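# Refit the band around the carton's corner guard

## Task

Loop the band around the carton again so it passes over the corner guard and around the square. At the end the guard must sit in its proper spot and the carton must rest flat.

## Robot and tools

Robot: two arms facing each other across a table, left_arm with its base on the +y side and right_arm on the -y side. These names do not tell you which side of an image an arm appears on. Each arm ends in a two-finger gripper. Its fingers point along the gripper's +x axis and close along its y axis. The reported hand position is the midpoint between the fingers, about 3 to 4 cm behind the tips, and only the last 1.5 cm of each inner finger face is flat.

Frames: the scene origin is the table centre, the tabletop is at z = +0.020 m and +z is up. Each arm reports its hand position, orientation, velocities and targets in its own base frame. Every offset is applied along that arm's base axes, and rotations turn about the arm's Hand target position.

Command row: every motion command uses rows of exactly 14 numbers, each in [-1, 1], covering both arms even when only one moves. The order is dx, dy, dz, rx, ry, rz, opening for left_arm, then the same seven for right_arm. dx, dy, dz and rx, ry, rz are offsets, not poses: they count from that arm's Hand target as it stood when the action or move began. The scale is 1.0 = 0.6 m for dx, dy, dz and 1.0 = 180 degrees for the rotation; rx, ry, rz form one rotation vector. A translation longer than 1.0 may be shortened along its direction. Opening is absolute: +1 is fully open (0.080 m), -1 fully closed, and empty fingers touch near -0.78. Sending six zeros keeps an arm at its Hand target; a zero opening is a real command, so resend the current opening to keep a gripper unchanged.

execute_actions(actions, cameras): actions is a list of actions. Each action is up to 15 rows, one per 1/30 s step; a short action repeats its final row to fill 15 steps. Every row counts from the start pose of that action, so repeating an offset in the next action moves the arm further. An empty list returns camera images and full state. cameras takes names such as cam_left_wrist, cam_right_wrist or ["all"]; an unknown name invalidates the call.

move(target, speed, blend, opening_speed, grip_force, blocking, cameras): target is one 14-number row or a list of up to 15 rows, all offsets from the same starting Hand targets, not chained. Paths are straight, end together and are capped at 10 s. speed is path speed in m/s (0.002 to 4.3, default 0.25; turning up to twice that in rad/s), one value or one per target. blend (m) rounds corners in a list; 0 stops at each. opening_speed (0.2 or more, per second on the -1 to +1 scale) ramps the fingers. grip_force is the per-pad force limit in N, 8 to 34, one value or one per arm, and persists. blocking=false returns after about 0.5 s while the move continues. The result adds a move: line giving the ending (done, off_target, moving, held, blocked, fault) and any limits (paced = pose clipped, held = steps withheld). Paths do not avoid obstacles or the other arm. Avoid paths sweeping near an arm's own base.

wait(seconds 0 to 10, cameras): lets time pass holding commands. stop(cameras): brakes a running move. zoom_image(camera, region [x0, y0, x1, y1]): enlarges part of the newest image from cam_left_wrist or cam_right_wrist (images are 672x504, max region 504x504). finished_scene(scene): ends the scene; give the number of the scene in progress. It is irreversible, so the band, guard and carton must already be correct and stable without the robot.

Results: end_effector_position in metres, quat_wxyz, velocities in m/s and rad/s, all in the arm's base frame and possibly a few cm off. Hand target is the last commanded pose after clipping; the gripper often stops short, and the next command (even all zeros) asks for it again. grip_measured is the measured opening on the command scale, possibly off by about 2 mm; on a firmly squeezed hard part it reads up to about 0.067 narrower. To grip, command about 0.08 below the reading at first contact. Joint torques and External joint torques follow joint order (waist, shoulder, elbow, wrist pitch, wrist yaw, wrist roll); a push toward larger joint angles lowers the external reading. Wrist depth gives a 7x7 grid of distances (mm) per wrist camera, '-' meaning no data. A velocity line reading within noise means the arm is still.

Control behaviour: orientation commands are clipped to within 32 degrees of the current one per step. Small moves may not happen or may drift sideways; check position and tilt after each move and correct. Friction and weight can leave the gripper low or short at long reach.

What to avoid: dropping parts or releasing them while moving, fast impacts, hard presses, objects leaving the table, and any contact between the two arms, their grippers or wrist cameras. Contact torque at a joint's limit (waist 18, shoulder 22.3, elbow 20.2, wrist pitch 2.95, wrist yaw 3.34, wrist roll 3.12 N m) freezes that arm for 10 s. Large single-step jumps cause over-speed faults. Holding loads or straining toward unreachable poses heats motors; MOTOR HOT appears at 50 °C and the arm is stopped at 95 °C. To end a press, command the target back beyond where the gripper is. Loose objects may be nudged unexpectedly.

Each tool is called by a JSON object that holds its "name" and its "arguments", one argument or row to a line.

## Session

{"name": "execute_actions", "arguments": {
  "actions": []
}}

Scene clock: 0.00 s.
left_arm: end_effector_position=(+0.3301, -0.1952, +0.2657) grip_measured=+1.000 end_effector_quat_wxyz=(+0.724, +0.465, +0.237, -0.452) | right_arm: end_effector_position=(+0.2078, -0.1784, +0.1902) grip_measured=+1.000 end_effector_quat_wxyz=(+0.818, +0.022, +0.570, +0.066)
Joint positions: left_arm=[-0.467 1.504 1.529 -0.91 0.172 0.995 0.08] | right_arm=[-0.903 1.475 1.359 -1.34 -0.357 -0.945 0.08]
Joint velocities: within noise
Joint torques (N m): no reading
External joint torques (N m): no reading
Motor temperatures (°C): left_arm=[23 24 23 26 24 24] | right_arm=[23 21 24 28 26 24]
Heat: left arm: hottest wrist pitch 26 °C (+0.0 °C/min); right arm: hottest wrist pitch 28 °C (+0.0 °C/min).
Wrist depth (mm): cam_left_wrist=[- - 1747 1563 1315 1158 1118 / - 1996 1733 1542 1347 1209 1080 / - 784 628 540 478 427 387 / 1818 661 596 519 466 413 375 / 541 673 559 497 448 408 - / - - 361 386 437 399 - / - - 360 398 420 389 72] | cam_right_wrist=[259 254 248 241 383 377 365 / 323 256 248 239 384 374 368 / 422 416 400 389 387 374 363 / 420 409 398 395 385 372 369 / 421 94 402 396 386 109 371 / - 78 401 393 382 86 76 / - 296 382 388 381 87 -]
Hand target: left_arm +0.3305, -0.1964, +0.2736; +0.730, +0.463, +0.226, -0.449 | right_arm +0.2101, -0.1797, +0.1954; +0.824, +0.012, +0.563, +0.063
Tool commands: left_gripper/opening=+1.0 right_gripper/opening=+1.0

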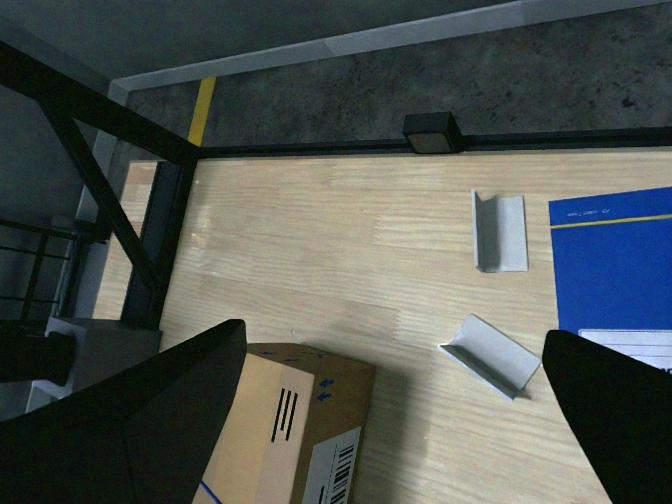

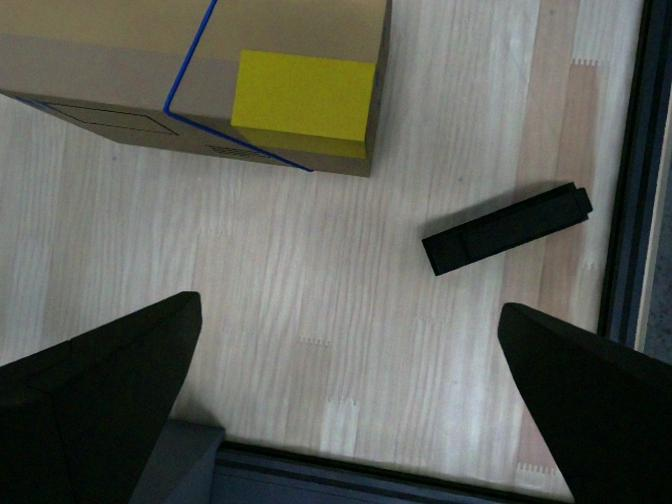

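{"name": "move", "arguments": {
  "target": [-0.2175,0.327,0.04,-0.159,0.072,0.418,1,-0.017,0.216,0.171,-0.024,-0.1036,-0.0334,-0.25],
  "cameras": ["all"],
  "speed": 0.5
}}

{"name": "zoom_image", "arguments": {
  "camera": "cam_right_wrist",
  "region": [100, 60, 520, 330]
}}

{"name": "zoom_image", "arguments": {
  "camera": "cam_left_wrist",
  "region": [200, 0, 620, 270]
}}

Scene clock: 6.97 s.
left_arm: end_effector_position=(+0.2012, +0.0000, +0.2870) grip_measured=+1.000 end_effector_quat_wxyz=(+0.899, -0.001, +0.439, +0.002) | right_arm: end_effector_position=(+0.1984, -0.0487, +0.2856) grip_measured=-0.247 end_effector_quat_wxyz=(+0.896, +0.005, +0.443, +0.009)
Joint positions: left_arm=[-0.002 0.923 1.296 -1.281 -0.003 -0.005 0.08] | right_arm=[-0.45 0.972 1.319 -1.324 -0.286 -0.367 0.024]
Joint torques (N m): left_arm=[0.14 -1.28 7.85 0.62 0.14 -0.07] | right_arm=[0.23 -1.7 7.33 1.97 0.07 0.23]
External joint torques (N m): left_arm=[0.16 -0.32 2.42 -0.62 0.13 -0.07] | right_arm=[0.21 -0.5 1.97 0.81 0.25 0.23]
Heat: left arm: hottest wrist pitch 27 °C (+8.6 °C/min); right arm: hottest wrist pitch 28 °C (+0.0 °C/min).
Wrist depth (mm): cam_left_wrist=[1681 663 619 430 437 606 603 / 1521 601 575 417 416 556 565 / 1481 536 545 527 522 531 526 / 1415 513 516 506 506 500 501 / 1292 494 478 477 477 478 - / - - 452 453 452 442 - / - - 436 430 431 420 72] | cam_right_wrist=[1634 594 599 610 603 612 1749 / 577 567 567 578 565 580 1646 / 542 546 376 377 381 545 1454 / 512 511 401 374 - 517 533 / 487 492 488 492 490 487 494 / 472 - 60 460 74 - 473 / - - - 444 69 - -]
Hand target: left_arm +0.2000, -0.0002, +0.2976; +0.906, +0.001, +0.423, +0.000 | right_arm +0.1999, -0.0501, +0.2980; +0.906, +0.000, +0.422, +0.000
Off the commanded pose: left_arm 0.011 m, 2 deg | right_arm 0.013 m, 3 deg.
move: off_target (left_arm, right_arm)

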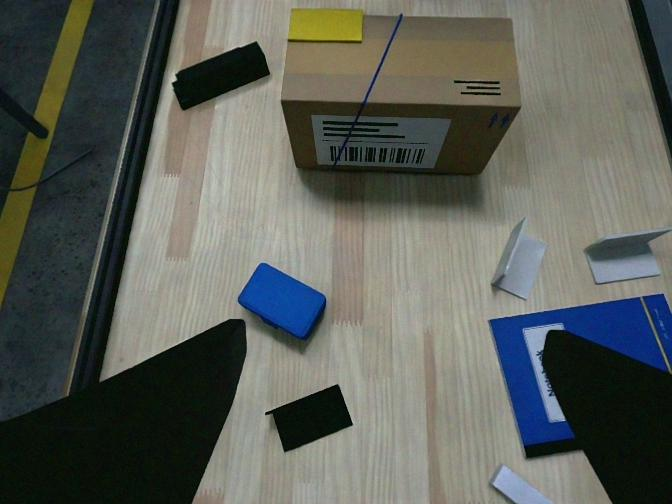

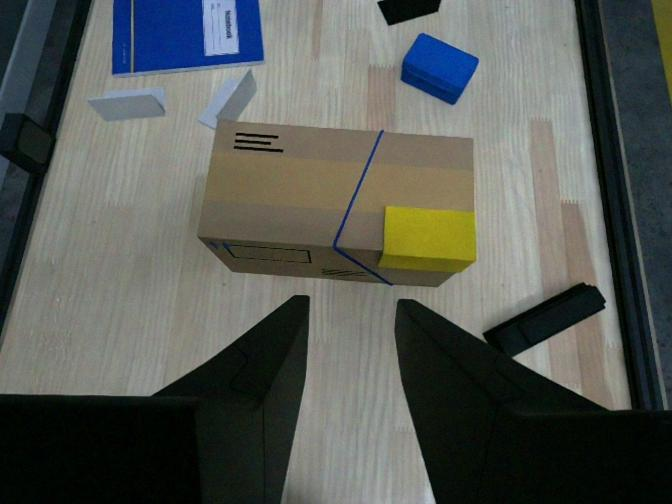

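Scaled by 1.200 from the camera's 672x504 image, which has a finer 960x720 frame.

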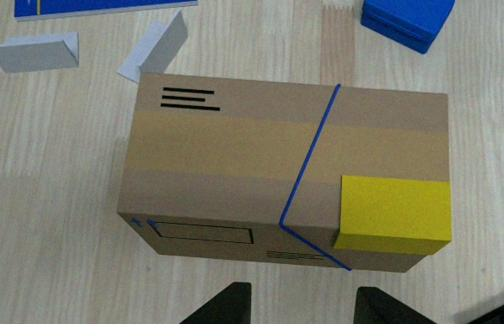

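Scaled by 1.200 from the camera's 672x504 image, which has a finer 960x720 frame.

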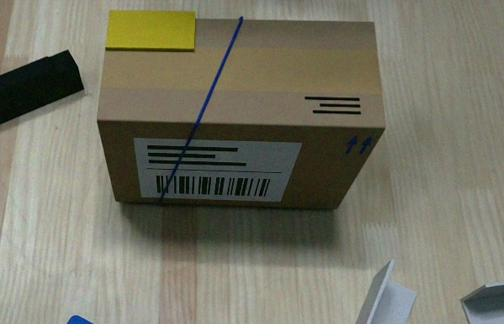

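{"name": "move", "arguments": {
  "target": [0,0,0,0,0,0,-0.25,0.194,0.012,-0.343,0.007,0.083,-0.056,-0.25],
  "cameras": ["cam_right_wrist"],
  "speed": 0.4
}}

Scene clock: 26.83 s.
left_arm: end_effector_position=(+0.2012, -0.0002, +0.2870) grip_measured=-0.246 end_effector_quat_wxyz=(+0.899, -0.002, +0.439, +0.001) | right_arm: end_effector_position=(+0.3115, -0.0446, +0.0884) grip_measured=-0.247 end_effector_quat_wxyz=(+0.834, +0.045, +0.544, -0.075)
Joint positions: left_arm=[-0.002 0.923 1.296 -1.281 -0.001 -0.005 0.024] | right_arm=[-0.131 1.444 0.892 -0.604 0.024 0.036 0.024]
Joint torques (N m): left_arm=[0.14 -1.27 7.85 0.62 0.14 -0.06] | right_arm=[0.27 -4.12 5.5 1.62 0.18 0.24]
External joint torques (N m): left_arm=[0.15 -0.34 2.39 -0.64 0.14 -0.07] | right_arm=[0.27 0.84 -0.39 0.66 0.18 0.24]
Motor temperatures (°C): left_arm=[23 25 28 28 24 24] | right_arm=[23 22 27 32 26 24]
Heat: left arm: hottest elbow 28 °C (+11.2 °C/min); right arm: hottest wrist pitch 32 °C (+8.9 °C/min).
Wrist depth (mm): cam_left_wrist=[1632 1620 626 438 433 608 603 / 1521 582 572 419 414 548 563 / 1461 552 543 526 524 532 526 / 1355 512 515 509 506 504 496 / 1278 487 485 480 479 477 500 / 1196 465 - 445 - - - / - - - 427 420 - -] | cam_right_wrist=[137 138 138 139 141 142 143 / - 137 138 139 140 141 142 / - 136 137 138 139 141 142 / 135 136 136 137 138 137 - / 134 135 136 137 98 282 269 / - - 60 282 74 - 288 / - - - 281 69 - -]
Hand target: left_arm +0.2000, -0.0002, +0.2976; +0.906, +0.001, +0.423, +0.000 | right_arm +0.3163, -0.0429, +0.0922; +0.840, +0.047, +0.535, -0.075
Off the commanded pose: left_arm 0.011 m, 2 deg | right_arm 0.006 m, 1 deg.
move: off_target (left_arm)
Images, in order (width x height): cam_right_wrist 672x504.

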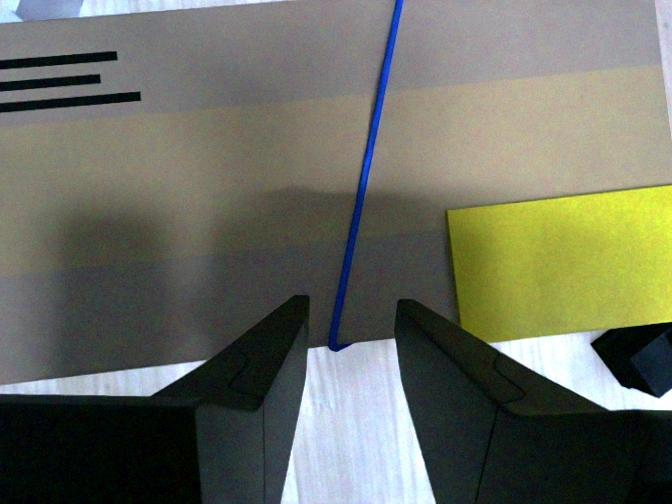

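{"name": "move", "arguments": {
  "target": [
    [0,0,0,0,0,0,-0.25,-0.010,0.0025,-0.043,0,0,0,-0.25],
    [0,0,0,0,0,0,-0.25,-0.010,0.0025,-0.051,0,0,0,-0.25]
  ],
  "cameras": ["cam_right_wrist"],
  "speed": [0.08,0.03]
}}

Scene clock: 32.87 s.
left_arm: end_effector_position=(+0.2012, -0.0002, +0.2870) grip_measured=-0.246 end_effector_quat_wxyz=(+0.899, -0.002, +0.439, +0.001) | right_arm: end_effector_position=(+0.3088, -0.0437, +0.0621) grip_measured=-0.247 end_effector_quat_wxyz=(+0.838, +0.045, +0.539, -0.075)
Joint positions: left_arm=[-0.002 0.923 1.296 -1.281 -0.001 -0.005 0.024] | right_arm=[-0.129 1.466 0.794 -0.472 0.024 0.04 0.024]
Joint torques (N m): left_arm=[0.14 -1.27 7.85 0.62 0.14 -0.06] | right_arm=[0.22 -4.18 3.89 1.64 0.27 0.27]
External joint torques (N m): left_arm=[0.16 -0.26 2.33 -0.64 0.13 -0.06] | right_arm=[0.18 0.69 -1.77 0.66 0.27 0.27]
Heat: left arm: hottest elbow 29 °C (+11.0 °C/min); right arm: hottest wrist pitch 32 °C (+7.3 °C/min).
Wrist depth (mm): cam_left_wrist=[1620 1620 630 426 432 609 604 / 1574 582 575 418 417 551 560 / 1433 548 541 532 521 535 526 / 1347 507 515 508 504 506 505 / 1300 487 481 481 478 492 - / 1202 465 - 445 - - - / - - - 427 421 - -] | cam_right_wrist=[111 112 113 114 115 115 117 / 111 111 112 113 114 115 116 / - 110 112 112 113 114 115 / - 110 111 111 112 - - / - 109 109 111 111 - - / - - 60 255 74 - 262 / - - - 254 69 - -]
Hand target: left_arm +0.2000, -0.0002, +0.2976; +0.906, +0.001, +0.423, +0.000 | right_arm +0.3103, -0.0414, +0.0616; +0.840, +0.047, +0.535, -0.075
Off the commanded pose: left_arm 0.011 m, 2 deg | right_arm 0.003 m, 1 deg.
move: off_target (left_arm)
Images, in order (width x height): cam_right_wrist 672x504.

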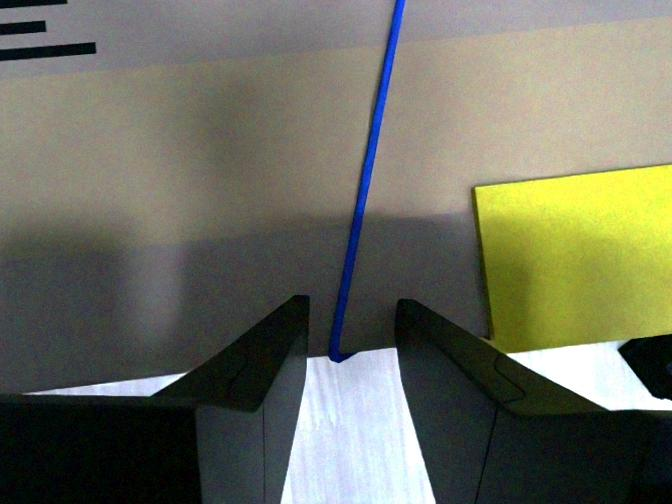

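{"name": "move", "arguments": {
  "target": [
    [0,0,0,0,0,0,-0.25,0,0.003,-0.009,0,0,0,-0.25],
    [0,0,0,0,0,0,-0.25,0,0.003,-0.009,0,0,0,-1],
    [0,0,0,0,0,0,-0.25,-0.022,0.003,0.045,0,0,0,-1]
  ],
  "cameras": ["cam_right_wrist"],
  "speed": [0.025,0.05,0.07],
  "opening_speed": 0.8
}}

Scene clock: 39.67 s.
left_arm: end_effector_position=(+0.2012, -0.0002, +0.2870) grip_measured=-0.246 end_effector_quat_wxyz=(+0.899, -0.002, +0.439, +0.001) | right_arm: end_effector_position=(+0.2905, -0.0430, +0.0749) grip_measured=-0.757 end_effector_quat_wxyz=(+0.829, +0.046, +0.552, -0.081)
Joint positions: left_arm=[-0.002 0.923 1.296 -1.281 -0.001 -0.005 0.024] | right_arm=[-0.129 1.39 0.797 -0.581 0.034 0.047 0.001]
Joint torques (N m): left_arm=[0.15 -1.27 7.85 0.62 0.14 -0.07] | right_arm=[0.29 -6.01 7.29 0.25 -0.11 -0.04]
External joint torques (N m): left_arm=[0.15 -0.25 2.29 -0.67 0.14 -0.07] | right_arm=[0.29 -1.51 1.47 -0.69 -0.12 -0.04]
Heat: left arm: hottest elbow 30 °C (+10.6 °C/min); right arm: hottest wrist pitch 32 °C (+6.1 °C/min).
Wrist depth (mm): cam_left_wrist=[1668 1553 635 434 432 606 614 / 1531 588 572 419 414 551 560 / 1433 552 541 527 526 535 535 / 1380 519 516 508 506 499 495 / 1292 485 482 482 481 472 - / 1196 464 - 451 - - - / - - - 429 419 - -] | cam_right_wrist=[120 121 122 123 124 126 126 / 120 121 122 123 125 125 127 / - 121 122 123 123 122 123 / 120 120 122 123 124 266 276 / 264 265 266 95 273 275 271 / 264 265 - - - 276 279 / - - - - - - -]
Hand target: left_arm +0.2000, -0.0002, +0.2976; +0.906, +0.001, +0.423, +0.000 | right_arm +0.2971, -0.0396, +0.0886; +0.840, +0.047, +0.535, -0.075
Off the commanded pose: left_arm 0.011 m, 2 deg | right_arm 0.016 m, 2 deg.
move: off_target (left_arm, right_arm)
Images, in order (width x height): cam_right_wrist 672x504.

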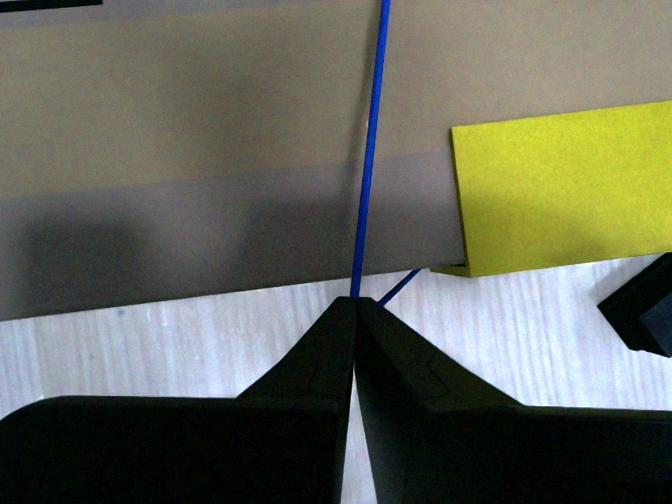

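{"name": "move", "arguments": {
  "target": [
    [0,0,0,0,0,0,-0.25,-0.018,0,0.028,0,0,0,-1],
    [0.3,0.015,-0.1,0,0.05,0,-0.25,-0.028,-0.113,0.028,0,0,0,-1],
    [0.469,0.015,-0.31,0,0.083,0,-0.25,0.010,-0.113,-0.028,0,0,0,-1]
  ],
  "cameras": ["all"],
  "speed": [0.08,0.2,0.15],
  "blend": [0.008,0.008,0]
}}

Scene clock: 55.03 s.
left_arm: end_effector_position=(+0.4719, +0.0138, +0.1019) grip_measured=-0.246 end_effector_quat_wxyz=(+0.833, -0.003, +0.554, +0.007) | right_arm: end_effector_position=(+0.3015, -0.1031, +0.0698) grip_measured=-0.757 end_effector_quat_wxyz=(+0.838, +0.046, +0.541, -0.064)
Joint positions: left_arm=[0.03 2.035 1.65 -0.789 0.003 0.016 0.024] | right_arm=[-0.375 1.489 0.851 -0.52 -0.096 -0.195 0.001]
Joint torques (N m): left_arm=[-0.3 -9.03 8.51 1.25 -0.05 -0.05] | right_arm=[0.18 -4.39 4.58 1.57 0.18 0.18]
External joint torques (N m): left_arm=[-0.35 0.5 2.37 0.31 -0.04 -0.05] | right_arm=[0.17 0.72 -1.07 0.65 0.25 0.18]
Heat: left arm: hottest elbow 31 °C (+8.7 °C/min); right arm: hottest wrist pitch 30 °C (+2.2 °C/min).
Wrist depth (mm): cam_left_wrist=[- 261 145 - 143 143 - / - - - 145 - - 140 / - - - - - - - / 296 293 143 141 140 139 137 / 294 290 287 283 279 276 273 / 291 288 - 280 97 - 274 / - - - 277 276 - -] | cam_right_wrist=[121 121 121 122 122 274 276 / 119 120 120 121 122 122 276 / - 119 120 120 121 274 272 / 118 118 119 - - - 269 / 117 117 118 94 264 264 235 / 261 261 - - - 266 231 / - - - - - - -]
Hand target: left_arm +0.4814, +0.0088, +0.1116; +0.844, +0.001, +0.537, +0.000 | right_arm +0.3031, -0.1074, +0.0718; +0.840, +0.047, +0.535, -0.075
Off the commanded pose: left_arm 0.014 m, 2 deg | right_arm 0.005 m, 1 deg.
move: off_target (left_arm)

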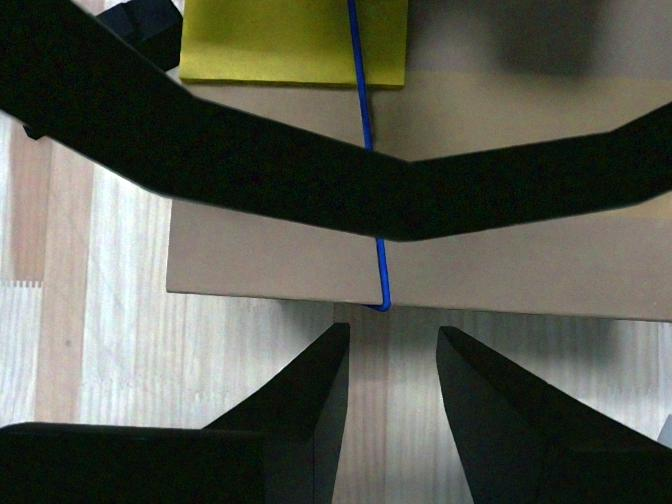

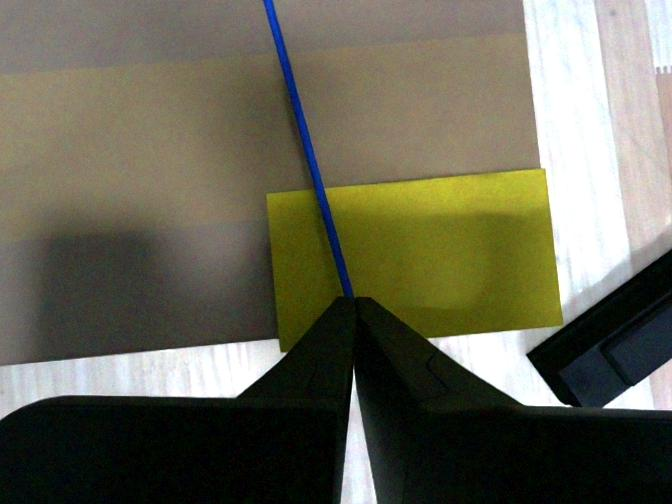

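{"name": "move", "arguments": {
  "target": [
    [0,0,0,0,0,0,-0.25,-0.003,-0.033,0.004,0,0,0,-1],
    [0,0,0,0,0,0,-0.25,-0.003,-0.033,-0.008,0,0,0,-1],
    [0,0,0,0,0,0,-0.25,-0.003,-0.033,-0.008,0,0,0,-0.5],
    [0,0,0,0,0,0,-0.25,-0.04,-0.033,0.08,0,0,0,-0.5],
    [0,0,0,0,0,0,-0.25,-0.25,-0.033,0.18,0,0,0,-0.25]
  ],
  "cameras": ["all"],
  "speed": [0.08,0.04,0.05,0.12,0.25],
  "blend": [0,0,0,0.01,0],
  "opening_speed": 0.6
}}

Scene clock: 66.87 s.
left_arm: end_effector_position=(+0.4727, +0.0100, +0.1026) grip_measured=-0.246 end_effector_quat_wxyz=(+0.834, -0.004, +0.552, +0.000) | right_arm: end_effector_position=(+0.1488, -0.1260, +0.1688) grip_measured=-0.253 end_effector_quat_wxyz=(+0.830, +0.062, +0.549, -0.076)
Joint positions: left_arm=[0.026 2.035 1.652 -0.787 0.014 0.016 0.024] | right_arm=[-0.912 1.013 0.951 -1.212 -0.273 -0.672 0.024]
Joint torques (N m): left_arm=[-0.29 -9.01 8.35 1.17 -0.04 -0.05] | right_arm=[-0.26 -2.27 7.56 0.52 -0.48 -0.15]
External joint torques (N m): left_arm=[-0.33 0.36 2.31 0.24 -0.04 -0.05] | right_arm=[-0.24 -0.37 1.75 -0.26 -0.29 -0.15]
Heat: left arm: hottest elbow 31 °C (+7.0 °C/min); right arm: hottest wrist pitch 31 °C (+3.0 °C/min).
Wrist depth (mm): cam_left_wrist=[303 146 145 144 145 144 143 / 297 297 146 145 144 142 141 / 298 292 145 143 143 141 140 / 295 292 144 142 141 139 138 / 292 289 287 283 141 278 275 / 289 288 - 281 98 - 275 / - - - 278 276 - -] | cam_right_wrist=[226 226 226 230 377 379 1309 / 279 293 323 377 377 343 376 / 373 374 373 371 373 376 376 / 367 369 371 371 369 369 370 / 370 367 368 369 370 369 368 / 367 - 60 364 74 - 366 / - - - 344 69 - -]
Hand target: left_arm +0.4814, +0.0088, +0.1116; +0.844, +0.001, +0.537, +0.000 | right_arm +0.1531, -0.1272, +0.1798; +0.840, +0.047, +0.535, -0.075
Off the commanded pose: left_arm 0.013 m, 2 deg | right_arm 0.012 m, 3 deg.
move: off_target (left_arm, right_arm); target 3's new opening was sent with right_arm's hand 0.010 m and 2 deg from that target; target 5's new opening was sent with right_arm's hand 0.012 m and 3 deg from that target

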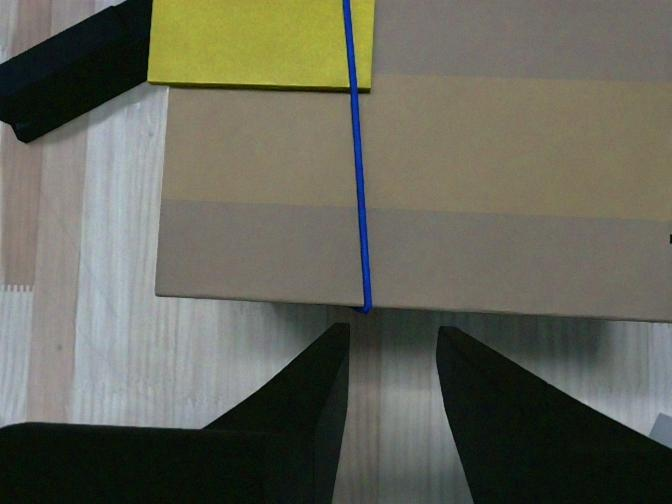

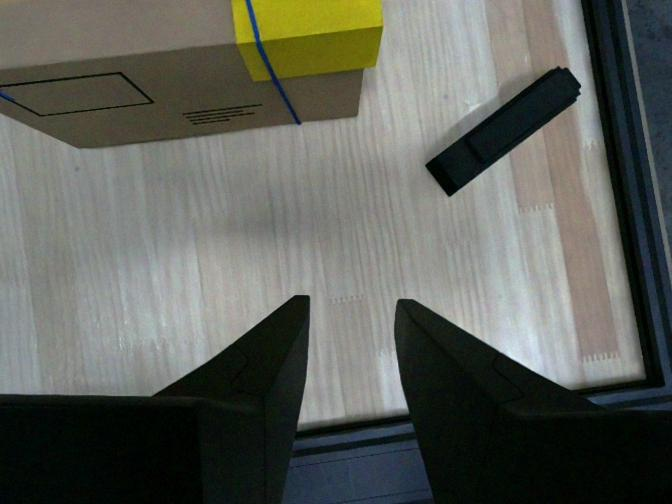

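{"name": "move", "arguments": {
  "target": [
    [0.006,0.008,-0.062,0,0,0,-0.25,0,0,0,0,0,0,-0.25],
    [0.006,0.008,-0.08,0,0,0,-0.25,0,0,0,0,0,0,-0.25],
    [0.006,0.008,-0.08,0,0,0,-1,0,0,0,0,0,0,-0.25]
  ],
  "cameras": ["cam_left_wrist"],
  "speed": [0.08,0.025,0.05],
  "opening_speed": 0.8
}}

Scene clock: 76.67 s.
left_arm: end_effector_position=(+0.4855, +0.0156, +0.0711) grip_measured=-0.763 end_effector_quat_wxyz=(+0.846, -0.004, +0.533, +0.003) | right_arm: end_effector_position=(+0.1488, -0.1260, +0.1688) grip_measured=-0.253 end_effector_quat_wxyz=(+0.830, +0.062, +0.549, -0.076)
Joint positions: left_arm=[0.036 2.078 1.572 -0.619 0.014 0.022 0.001] | right_arm=[-0.912 1.013 0.951 -1.212 -0.273 -0.672 0.024]
Joint torques (N m): left_arm=[0.07 -8.15 4.18 1.1 0.09 0.09] | right_arm=[-0.11 -2.17 7.6 0.51 -0.47 -0.16]
External joint torques (N m): left_arm=[0.15 1.6 -1.93 0.08 0.08 0.09] | right_arm=[-0.11 -0.23 1.8 -0.25 -0.27 -0.16]
Motor temperatures (°C): left_arm=[23 31 30 31 24 24] | right_arm=[23 24 30 30 27 24]
Heat: left arm: hottest shoulder 31 °C (+6.0 °C/min); right arm: hottest elbow 30 °C (+4.0 °C/min).
Wrist depth (mm): cam_left_wrist=[239 119 118 117 119 118 117 / 261 120 118 117 117 116 115 / 271 - 117 117 115 114 113 / 265 116 115 113 113 112 111 / 261 114 113 112 111 110 109 / 257 255 254 - 80 245 242 / - - - - - - -] | cam_right_wrist=[227 226 226 244 376 376 1294 / 281 294 319 374 379 372 376 / 373 374 372 374 372 376 371 / 374 369 371 371 368 371 370 / 366 369 371 369 368 368 369 / 365 - 60 367 74 - 364 / - - - 342 69 - -]
Hand target: left_arm +0.4850, +0.0136, +0.0636; +0.844, +0.001, +0.537, +0.000 | right_arm +0.1531, -0.1272, +0.1798; +0.840, +0.047, +0.535, -0.075
Off the commanded pose: left_arm 0.008 m, 1 deg | right_arm 0.012 m, 3 deg.
move: off_target (right_arm)
Images, in order (width x height): cam_left_wrist 672x504.

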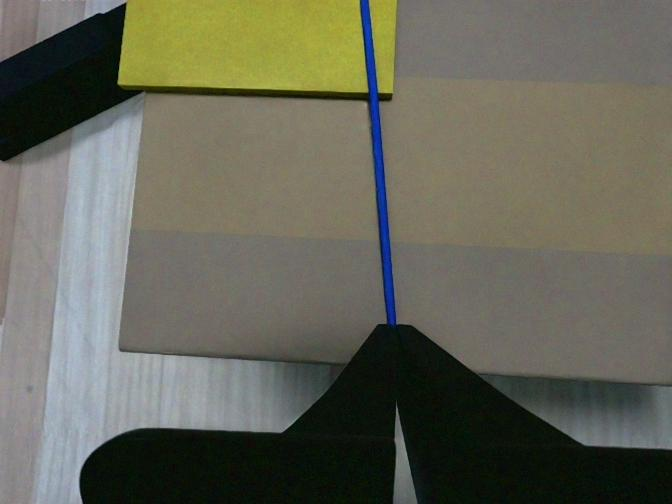

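{"name": "move", "arguments": {
  "target": [
    [-0.02,0,0.067,0,0,0,-1,0,0,0,0,0,0,-0.25],
    [-0.017,0.045,0.067,0,0,0,-1,0,0,0,0,0,0,-0.25],
    [0.003,0.045,0.010,0,0,0,-1,0,0,0,0,0,0,-0.25],
    [0.003,0.045,0.010,0,0,0,-0.5,0,0,0,0,0,0,-0.25],
    [-0.02,0.045,0.09,0,0,0,-0.5,0,0,0,0,0,0,-0.25],
    [-0.2,0.045,0.25,0,0,0,-0.5,0,0,0,0,0,0,-0.25]
  ],
  "cameras": ["all"],
  "speed": [0.08,0.08,0.08,0.05,0.12,0.25],
  "blend": [0.008,0.008,0,0,0.01,0],
  "opening_speed": 0.7
}}

{"name": "move", "arguments": {
  "target": [-0.2,0,0.05,0,0,0,-0.25,0.263,0.065,-0.145,0,0,0,-0.25],
  "cameras": ["all"],
  "speed": 0.25
}}

Scene clock: 88.77 s.
left_arm: end_effector_position=(+0.3672, +0.0410, +0.2115) grip_measured=-0.504 end_effector_quat_wxyz=(+0.842, +0.000, +0.540, +0.004) | right_arm: end_effector_position=(+0.1488, -0.1260, +0.1688) grip_measured=-0.253 end_effector_quat_wxyz=(+0.830, +0.062, +0.549, -0.076)
Joint positions: left_arm=[0.13 1.61 1.54 -1.073 0.046 0.114 0.012] | right_arm=[-0.912 1.013 0.951 -1.212 -0.273 -0.672 0.024]
Joint torques (N m): left_arm=[-0.04 -7.41 4.79 0.37 0.17 0.1] | right_arm=[-0.21 -2.07 7.74 0.55 -0.5 -0.18]
External joint torques (N m): left_arm=[0.02 -0.95 -1.35 -0.62 0.13 0.09] | right_arm=[-0.21 -0.11 1.87 -0.24 -0.31 -0.18]
Heat: left arm: hottest shoulder 31 °C (+6.0 °C/min); right arm: hottest elbow 30 °C (+3.0 °C/min).
Wrist depth (mm): cam_left_wrist=[1242 430 414 266 265 262 259 / 1263 422 418 264 261 258 256 / 1222 413 410 401 343 329 389 / 1202 408 404 399 395 390 392 / 1215 401 401 396 390 385 378 / 1202 396 - - 80 378 371 / - - - - - - -] | cam_right_wrist=[226 225 227 - 378 379 379 / 282 295 317 374 377 368 376 / 372 376 372 372 374 373 371 / 372 371 369 372 372 372 371 / 368 366 368 371 368 368 363 / 367 - 60 366 74 - 368 / - - - 341 69 - -]
Hand target: left_arm +0.3650, +0.0406, +0.2136; +0.844, +0.001, +0.537, +0.000 | right_arm +0.1531, -0.1272, +0.1798; +0.840, +0.047, +0.535, -0.075
Off the commanded pose: left_arm 0.003 m, 1 deg | right_arm 0.012 m, 3 deg.
move: off_target (right_arm)

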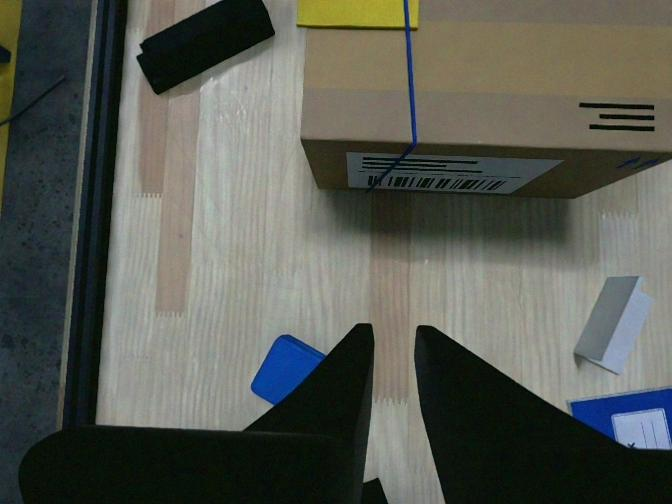

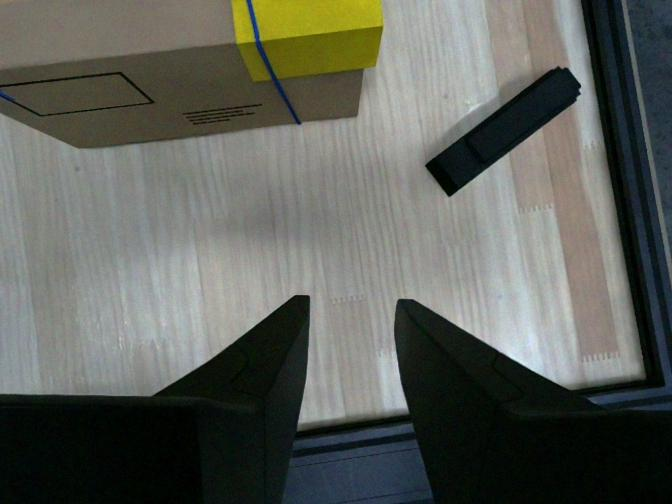

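Scene clock: 90.40 s.
left_arm: end_effector_position=(+0.2469, +0.0432, +0.2425) grip_measured=-0.254 end_effector_quat_wxyz=(+0.841, -0.001, +0.541, +0.007) | right_arm: end_effector_position=(+0.3008, -0.0848, +0.0823) grip_measured=-0.253 end_effector_quat_wxyz=(+0.829, +0.046, +0.553, -0.069)
Joint positions: left_arm=[0.222 1.208 1.337 -1.28 0.082 0.193 0.024] | right_arm=[-0.3 1.459 0.888 -0.607 -0.052 -0.123 0.024]
Joint torques (N m): left_arm=[0.14 -3.91 4.44 0.36 0.21 0.1] | right_arm=[0.21 -4.31 7.28 1.59 0.19 0.18]
External joint torques (N m): left_arm=[0.12 -0.73 -1.32 -0.57 0.16 0.1] | right_arm=[0.21 0.64 1.55 0.69 0.23 0.18]
Heat: left arm: hottest shoulder 31 °C (+6.1 °C/min); right arm: hottest elbow 30 °C (+3.0 °C/min).
Wrist depth (mm): cam_left_wrist=[1315 460 463 364 337 329 439 / 1292 460 451 447 444 438 437 / 1256 453 445 443 438 434 431 / 1242 439 439 430 426 426 422 / 1228 436 431 427 425 416 - / 1263 427 - 418 - - 409 / - - - 413 411 - -] | cam_right_wrist=[130 131 131 132 133 133 286 / 130 130 131 132 132 133 285 / 129 130 131 131 132 129 285 / 129 130 130 131 128 129 281 / 129 130 130 131 97 283 247 / 275 - 60 279 74 - 281 / - - - 276 69 - -]
Hand target: left_arm +0.2450, +0.0406, +0.2436; +0.844, +0.001, +0.537, +0.000 | right_arm +0.3109, -0.0882, +0.0928; +0.840, +0.047, +0.535, -0.075
Off the commanded pose: left_arm 0.003 m, 1 deg | right_arm 0.015 m, 3 deg.
move: off_target (right_arm)

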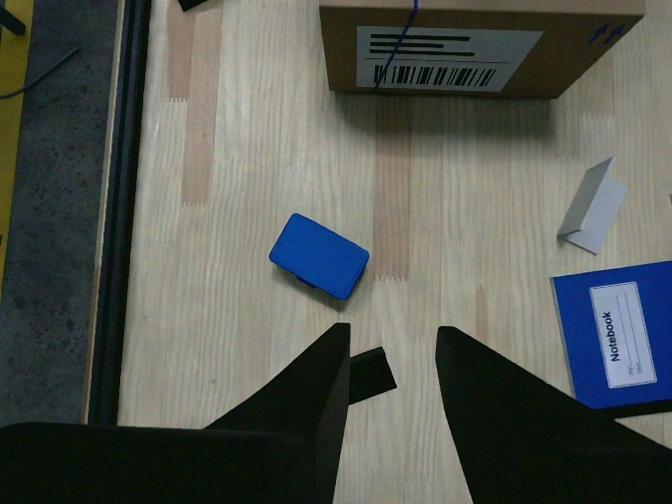

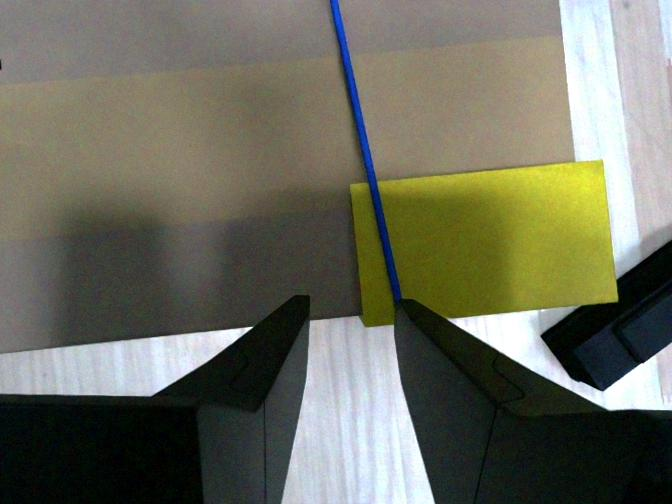

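{"name": "move", "arguments": {
  "target": [
    [0,0,0,0,0,0,-0.25,-0.005,-0.025,-0.01,0,0,0,-0.25],
    [0,0,0,0,0,0,-0.25,-0.005,-0.025,-0.038,0,0,0,-0.25],
    [0,0,0,0,0,0,-0.25,-0.005,-0.025,-0.057,0,0,0,-0.25],
    [0,0,0,0,0,0,-0.25,-0.005,-0.025,-0.057,0,0,0,-1]
  ],
  "cameras": ["cam_right_wrist"],
  "speed": [0.1,0.08,0.025,0.05],
  "blend": [0.004,0,0,0],
  "opening_speed": 0.8
}}

Scene clock: 101.27 s.
left_arm: end_effector_position=(+0.2469, +0.0432, +0.2425) grip_measured=-0.254 end_effector_quat_wxyz=(+0.841, -0.001, +0.541, +0.007) | right_arm: end_effector_position=(+0.3107, -0.1011, +0.0641) grip_measured=-0.757 end_effector_quat_wxyz=(+0.844, +0.045, +0.530, -0.070)
Joint positions: left_arm=[0.222 1.208 1.337 -1.28 0.082 0.193 0.024] | right_arm=[-0.352 1.513 0.839 -0.455 -0.081 -0.166 0.001]
Joint torques (N m): left_arm=[0.14 -3.92 4.44 0.36 0.21 0.1] | right_arm=[-0.08 -3.34 3.35 1.35 -0.03 -0.14]
External joint torques (N m): left_arm=[0.13 -0.68 -1.41 -0.6 0.16 0.1] | right_arm=[-0.07 1.92 -2.35 0.36 0.03 -0.14]
Heat: left arm: hottest shoulder 30 °C (+5.1 °C/min); right arm: hottest elbow 30 °C (+3.0 °C/min).
Wrist depth (mm): cam_left_wrist=[1300 466 467 364 336 329 438 / 1307 455 453 447 443 435 435 / 1263 454 448 444 436 433 427 / 1249 446 439 445 428 423 426 / 1242 434 430 427 424 419 409 / 1209 429 - 418 - - 404 / - - - 413 407 - -] | cam_right_wrist=[118 118 119 119 120 121 278 / 116 117 117 118 118 120 275 / - 115 116 116 117 118 270 / 113 114 114 - - - 268 / 112 113 113 94 - - 248 / - 111 - - - 254 226 / - - - - - - -]
Hand target: left_arm +0.2450, +0.0406, +0.2436; +0.844, +0.001, +0.537, +0.000 | right_arm +0.3079, -0.1032, +0.0586; +0.840, +0.047, +0.535, -0.075
Off the commanded pose: left_arm 0.003 m, 1 deg | right_arm 0.007 m, 1 deg.
move: done
Images, in order (width x height): cam_right_wrist 672x504.

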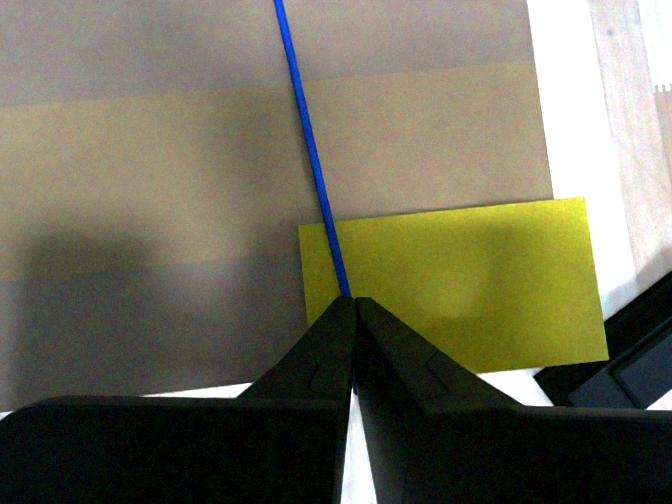

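{"name": "move", "arguments": {
  "target": [
    [0,0,0,0,0,0,-0.25,-0.022,0,0.06,0,0,0,-1],
    [0,0,0,0,0,0,-0.25,-0.027,-0.058,0.06,0,0,0,-1],
    [0,0,0,0,0,0,-0.25,0.005,-0.058,0.009,0,0,0,-1],
    [0,0,0,0,0,0,-0.25,0.005,-0.058,0.009,0,0,0,-0.5],
    [0,0,0,0,0,0,-0.25,-0.03,-0.058,0.09,0,0,0,-0.5],
    [0,0,0,0,0,0,-0.25,-0.25,-0.058,0.2,0,0,0,-0.5]
  ],
  "cameras": ["cam_right_wrist"],
  "speed": [0.08,0.08,0.08,0.05,0.12,0.25],
  "blend": [0.008,0.008,0,0,0.01,0],
  "opening_speed": 0.5
}}

{"name": "move", "arguments": {
  "target": [0.4,-0.053,-0.22,0,0,0,-0.25,0,0,0,0,0,0,-0.25],
  "cameras": ["all"],
  "speed": 0.25
}}

Scene clock: 110.60 s.
left_arm: end_effector_position=(+0.2469, +0.0432, +0.2425) grip_measured=-0.254 end_effector_quat_wxyz=(+0.841, -0.001, +0.541, +0.007) | right_arm: end_effector_position=(+0.1537, -0.1363, +0.1669) grip_measured=-0.503 end_effector_quat_wxyz=(+0.830, +0.062, +0.550, -0.074)
Joint positions: left_arm=[0.222 1.208 1.337 -1.28 0.082 0.193 0.024] | right_arm=[-0.929 1.061 0.966 -1.187 -0.279 -0.691 0.012]
Joint torques (N m): left_arm=[0.16 -3.91 4.44 0.36 0.21 0.1] | right_arm=[0 -2.61 7.38 0.5 -0.45 -0.19]
External joint torques (N m): left_arm=[0.16 -0.81 -1.35 -0.62 0.16 0.1] | right_arm=[0 -0.38 1.54 -0.27 -0.26 -0.19]
Heat: left arm: hottest shoulder 29 °C (+4.0 °C/min); right arm: hottest elbow 30 °C (+2.0 °C/min).
Wrist depth (mm): cam_left_wrist=[1307 471 460 364 337 329 439 / 1278 458 459 448 442 435 436 / 1256 450 444 439 436 429 427 / 1300 440 438 455 429 426 423 / 1235 434 431 427 425 420 - / 1202 430 - 416 - - 407 / - - - 412 409 - -] | cam_right_wrist=[224 224 219 218 376 374 1294 / 271 283 319 374 374 374 1197 / 371 369 371 371 372 370 369 / 369 368 369 367 369 369 371 / 366 366 364 366 367 366 365 / 368 - - - - 365 363 / - - - 340 - - -]
Hand target: left_arm +0.2450, +0.0406, +0.2436; +0.844, +0.001, +0.537, +0.000 | right_arm +0.1579, -0.1380, +0.1786; +0.840, +0.047, +0.535, -0.075
Off the commanded pose: left_arm 0.003 m, 1 deg | right_arm 0.013 m, 3 deg.
move: off_target (right_arm); target 4's new opening was sent with right_arm's hand 0.009 m and 2 deg from that target
Images, in order (width x height): cam_right_wrist 672x504.

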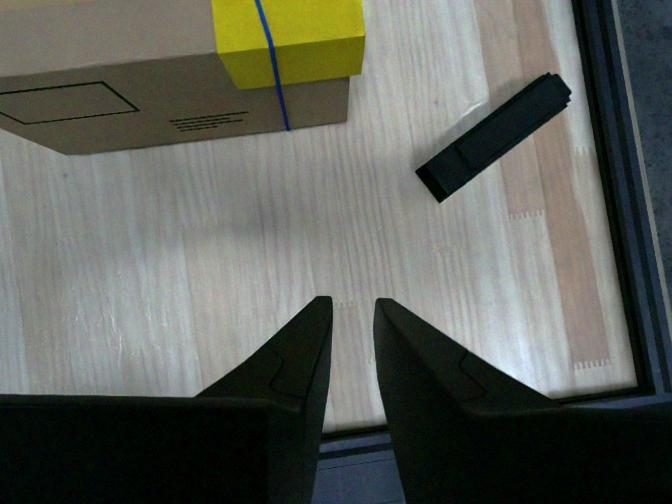

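Scene clock: 113.63 s.
left_arm: end_effector_position=(+0.4780, +0.0095, +0.1047) grip_measured=-0.254 end_effector_quat_wxyz=(+0.837, -0.005, +0.547, -0.002) | right_arm: end_effector_position=(+0.1537, -0.1363, +0.1669) grip_measured=-0.253 end_effector_quat_wxyz=(+0.830, +0.062, +0.550, -0.074)
Joint positions: left_arm=[0.026 2.046 1.672 -0.784 0.019 0.018 0.024] | right_arm=[-0.929 1.061 0.966 -1.187 -0.279 -0.691 0.024]
Joint torques (N m): left_arm=[-0.07 -8.7 8.47 0.54 -0.22 -0.1] | right_arm=[-0.22 -2.71 7.61 0.52 -0.5 -0.18]
External joint torques (N m): left_arm=[-0.06 0.88 2.32 -0.42 -0.23 -0.11] | right_arm=[-0.23 -0.47 1.83 -0.21 -0.3 -0.18]
Heat: left arm: hottest shoulder 29 °C (+4.0 °C/min); right arm: hottest elbow 30 °C (+2.0 °C/min).
Wrist depth (mm): cam_left_wrist=[305 150 148 146 149 147 146 / 264 295 149 146 147 146 144 / 299 297 148 146 145 144 143 / 295 293 146 144 143 142 141 / 293 290 288 143 142 141 140 / 290 288 - 281 97 - 276 / - - - 279 277 - -] | cam_right_wrist=[224 224 218 233 376 375 1258 / 272 282 304 376 372 344 1272 / 372 371 370 372 370 371 371 / 371 369 369 369 368 370 369 / 367 366 365 365 366 367 366 / 365 - 60 366 74 - 368 / - - - 342 69 - -]
Hand target: left_arm +0.4850, +0.0088, +0.1116; +0.844, +0.001, +0.537, +0.000 | right_arm +0.1579, -0.1380, +0.1786; +0.840, +0.047, +0.535, -0.075
Off the commanded pose: left_arm 0.010 m, 2 deg | right_arm 0.013 m, 3 deg.
move: off_target (left_arm, right_arm)

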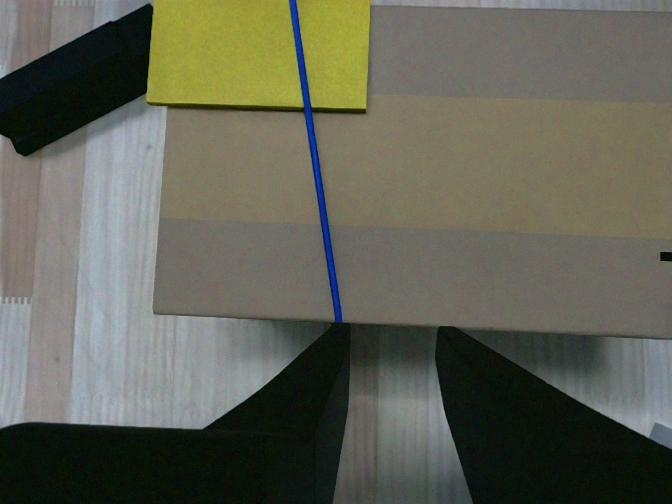

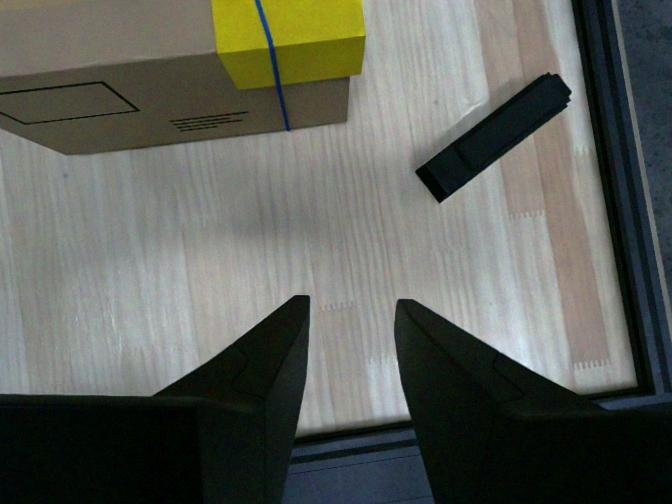

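{"name": "move", "arguments": {
  "target": [
    [-0.003,0.023,-0.01,0,0,0,-0.25,0,0,0,0,0,0,-0.25],
    [-0.004,0.023,-0.064,0,0,0,-0.25,0,0,0,0,0,0,-0.25],
    [-0.004,0.023,-0.083,0,0,0,-0.25,0,0,0,0,0,0,-0.25],
    [-0.004,0.023,-0.083,0,0,0,-1,0,0,0,0,0,0,-0.25]
  ],
  "speed": [0.1,0.08,0.025,0.05],
  "blend": [0.004,0,0,0],
  "opening_speed": 0.8
}}

{"name": "move", "arguments": {
  "target": [
    [-0.02,0,0.067,0,0,0,-1,0,0,0,0,0,0,-0.25],
    [-0.017,0.032,0.067,0,0,0,-1,0,0,0,0,0,0,-0.25]
  ],
  "cameras": ["cam_left_wrist"],
  "speed": 0.08,
  "blend": 0.008
}}

Scene clock: 127.57 s.
left_arm: end_effector_position=(+0.4821, +0.0247, +0.0693) grip_measured=-0.763 end_effector_quat_wxyz=(+0.845, -0.005, +0.535, +0.003) | right_arm: end_effector_position=(+0.1537, -0.1363, +0.1669) grip_measured=-0.253 end_effector_quat_wxyz=(+0.830, +0.062, +0.550, -0.074)
Joint positions: left_arm=[0.059 2.072 1.556 -0.614 0.026 0.042 0.001] | right_arm=[-0.929 1.061 0.966 -1.187 -0.279 -0.691 0.024]
Joint torques (N m): left_arm=[0 -7.91 4.1 1.49 0.03 0.08] | right_arm=[-0.11 -2.55 7.66 0.51 -0.49 -0.24]
External joint torques (N m): left_arm=[0 1.83 -2.02 0.47 0.02 0.08] | right_arm=[-0.12 -0.31 1.83 -0.25 -0.28 -0.24]
Heat: left arm: hottest shoulder 32 °C (+3.0 °C/min); right arm: hottest elbow 30 °C (+1.0 °C/min).
Wrist depth (mm): cam_left_wrist=[238 240 - 116 118 118 116 / - 272 118 117 116 115 114 / 269 269 116 115 114 113 112 / 265 116 114 112 112 111 110 / 260 256 112 111 110 109 109 / 257 254 253 - 80 246 242 / - - - - - - -] | cam_right_wrist=[224 224 223 - 374 377 1258 / 272 282 301 371 374 343 374 / 372 371 372 372 372 371 372 / 370 367 368 371 367 366 366 / 368 366 367 367 369 363 365 / 366 - 60 365 74 - 365 / - - - 344 69 - -]
Hand target: left_arm +0.4826, +0.0226, +0.0618; +0.844, +0.001, +0.537, +0.000 | right_arm +0.1579, -0.1380, +0.1786; +0.840, +0.047, +0.535, -0.075
Off the commanded pose: left_arm 0.008 m, 1 deg | right_arm 0.013 m, 3 deg.
move: off_target (right_arm)

Scene clock: 129.73 s.
left_arm: end_effector_position=(+0.4654, +0.0412, +0.0838) grip_measured=-0.763 end_effector_quat_wxyz=(+0.830, -0.002, +0.558, +0.003) | right_arm: end_effector_position=(+0.1537, -0.1363, +0.1669) grip_measured=-0.253 end_effector_quat_wxyz=(+0.830, +0.062, +0.550, -0.074)
Joint positions: left_arm=[0.099 2.037 1.583 -0.731 0.034 0.085 0.001] | right_arm=[-0.929 1.061 0.966 -1.187 -0.279 -0.691 0.024]
Joint torques (N m): left_arm=[-0.04 -11.8 8.2 0.49 0.15 0.09] | right_arm=[-0.13 -2.75 7.43 0.55 -0.45 -0.19]
External joint torques (N m): left_arm=[-0.06 -2.36 2.12 -0.45 0.13 0.09] | right_arm=[-0.14 -0.5 1.6 -0.22 -0.25 -0.19]
Heat: left arm: hottest shoulder 32 °C (+2.0 °C/min); right arm: hottest elbow 30 °C (+1.0 °C/min).
Wrist depth (mm): cam_left_wrist=[242 245 127 125 124 123 122 / 278 278 126 125 124 122 121 / 277 277 125 124 123 122 120 / 276 273 125 123 122 121 119 / 274 273 268 267 263 260 258 / 272 270 267 - 79 260 256 / - - - - - - -] | cam_right_wrist=[224 224 228 376 374 375 1258 / 271 283 310 371 374 375 1287 / 371 372 370 369 375 368 372 / 369 369 369 368 368 368 368 / 366 368 366 368 366 368 362 / 363 - 60 368 74 - 366 / - - - 344 69 - -]
Hand target: left_arm +0.4724, +0.0418, +0.1020; +0.844, +0.001, +0.537, +0.000 | right_arm +0.1579, -0.1380, +0.1786; +0.840, +0.047, +0.535, -0.075
Off the commanded pose: left_arm 0.020 m, 3 deg | right_arm 0.013 m, 3 deg.
move: off_target (left_arm, right_arm)
Images, in order (width x height): cam_left_wrist 672x504.

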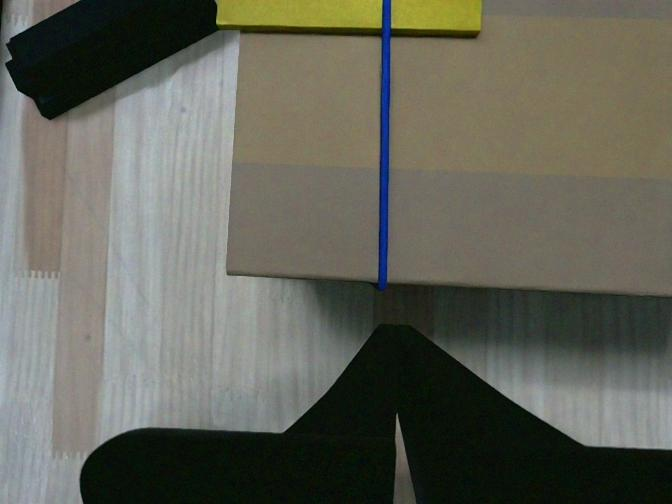

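{"name": "move", "arguments": {
  "target": [
    [-0.03,0,0.1,0,0,0,-1,0,0,0,0,0,0,-0.25],
    [-0.2,-0.03,0.2,0,0,0,-1,0,0,0,0,0,0,-0.25],
    [-0.4,-0.03,0.25,0,0,0,-1,0.19,0.05,0,0,0,0,-1]
  ],
  "cameras": ["all"],
  "speed": 0.2,
  "blend": 0.02
}}

Scene clock: 136.63 s.
left_arm: end_effector_position=(+0.2341, +0.0263, +0.2512) grip_measured=-0.763 end_effector_quat_wxyz=(+0.841, -0.001, +0.541, +0.008) | right_arm: end_effector_position=(+0.2638, -0.1062, +0.1670) grip_measured=-0.758 end_effector_quat_wxyz=(+0.829, +0.051, +0.553, -0.071)
Joint positions: left_arm=[0.142 1.164 1.348 -1.329 0.048 0.119 0.001] | right_arm=[-0.439 1.308 1.109 -0.992 -0.107 -0.243 0.001]
Joint torques (N m): left_arm=[0.13 -3.3 4.38 0.37 0.18 0.1] | right_arm=[0.21 -3.33 7.87 1.56 0.1 0.18]
External joint torques (N m): left_arm=[0.12 -0.52 -1.35 -0.62 0.15 0.1] | right_arm=[0.23 0.79 1.85 0.67 0.18 0.18]
Heat: left arm: hottest shoulder 33 °C (+2.0 °C/min); right arm: hottest elbow 31 °C (+1.0 °C/min).
Wrist depth (mm): cam_left_wrist=[1363 482 472 362 353 346 453 / 1406 460 464 461 449 444 444 / 1285 458 459 448 448 441 440 / 1278 455 446 442 438 440 426 / 1270 446 441 435 432 427 - / 1215 435 437 - 79 419 420 / - - - - - - -] | cam_right_wrist=[219 218 219 219 369 375 370 / 216 217 218 218 369 374 371 / 216 216 218 216 371 368 370 / 216 239 365 364 366 375 369 / 365 365 364 95 366 367 369 / 361 365 - - - 369 366 / - - - - - - -]
Hand target: left_arm +0.2324, +0.0238, +0.2520; +0.844, +0.001, +0.537, +0.000 | right_arm +0.2719, -0.1080, +0.1786; +0.840, +0.047, +0.535, -0.075
Off the commanded pose: left_arm 0.003 m, 1 deg | right_arm 0.014 m, 3 deg.
move: off_target (right_arm); target 3's new opening was sent with right_arm's hand 0.014 m and 3 deg from that target

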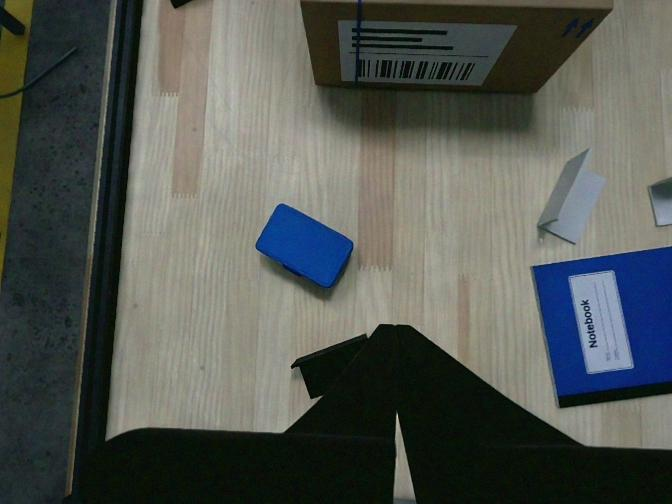

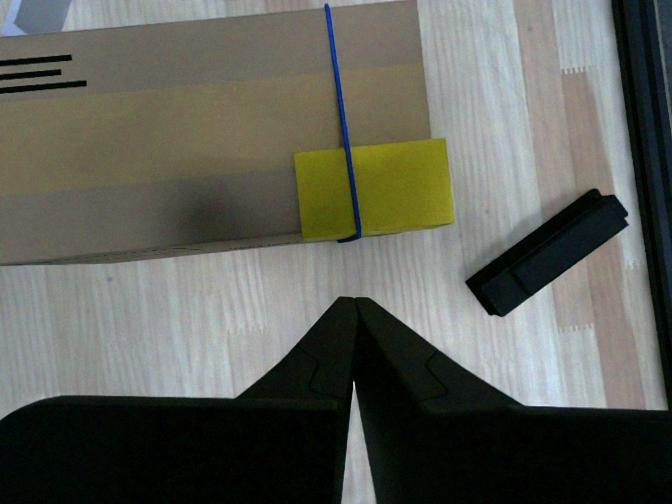

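{"name": "move", "arguments": {
  "target": [
    [0,0,0,0,0,0,-1,0.047,-0.13,-0.1,0,0,0,-1],
    [0,0,0,0,0,0,-1,0.047,-0.13,-0.196,0,0,0,-1]
  ],
  "cameras": ["cam_right_wrist"],
  "speed": [0.2,0.1],
  "blend": 0.02
}}

Scene clock: 151.23 s.
left_arm: end_effector_position=(+0.2341, +0.0263, +0.2512) grip_measured=-0.763 end_effector_quat_wxyz=(+0.841, -0.001, +0.541, +0.008) | right_arm: end_effector_position=(+0.2989, -0.1858, +0.0611) grip_measured=-0.758 end_effector_quat_wxyz=(+0.836, +0.050, +0.540, -0.079)
Joint positions: left_arm=[0.142 1.164 1.348 -1.329 0.048 0.119 0.001] | right_arm=[-0.631 1.648 0.975 -0.511 -0.176 -0.41 0.001]
Joint torques (N m): left_arm=[0.14 -3.3 4.36 0.37 0.18 0.1] | right_arm=[-0.08 -5.13 3.98 1.59 -0.37 -0.16]
External joint torques (N m): left_arm=[0.15 -0.5 -1.36 -0.6 0.15 0.1] | right_arm=[-0.11 1.04 -1.57 0.71 -0.24 -0.16]
Heat: left arm: hottest shoulder 31 °C (+0.0 °C/min); right arm: hottest elbow 33 °C (+3.0 °C/min).
Wrist depth (mm): cam_left_wrist=[1347 474 470 364 353 348 452 / 1307 469 461 455 451 447 444 / 1278 461 455 453 451 442 435 / 1263 449 444 446 438 433 439 / 1183 446 442 437 432 425 419 / 1242 438 434 - 79 421 419 / - - - - - - -] | cam_right_wrist=[111 111 134 265 266 268 267 / 110 110 137 261 264 266 264 / - 110 121 260 262 263 266 / - - - 258 258 261 255 / - 105 - 95 258 218 259 / - 104 - - - 258 258 / - - - - - - -]
Hand target: left_arm +0.2324, +0.0238, +0.2520; +0.844, +0.001, +0.537, +0.000 | right_arm +0.3001, -0.1860, +0.0610; +0.840, +0.047, +0.535, -0.075
Off the commanded pose: left_arm 0.003 m, 1 deg | right_arm 0.001 m, 1 deg.
move: done; blend cut to 0 m at target 1
Images, in order (width x height): cam_right_wrist 672x504.

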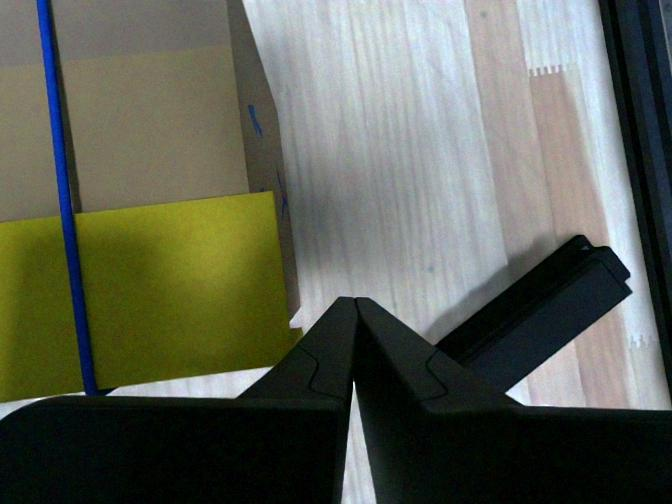

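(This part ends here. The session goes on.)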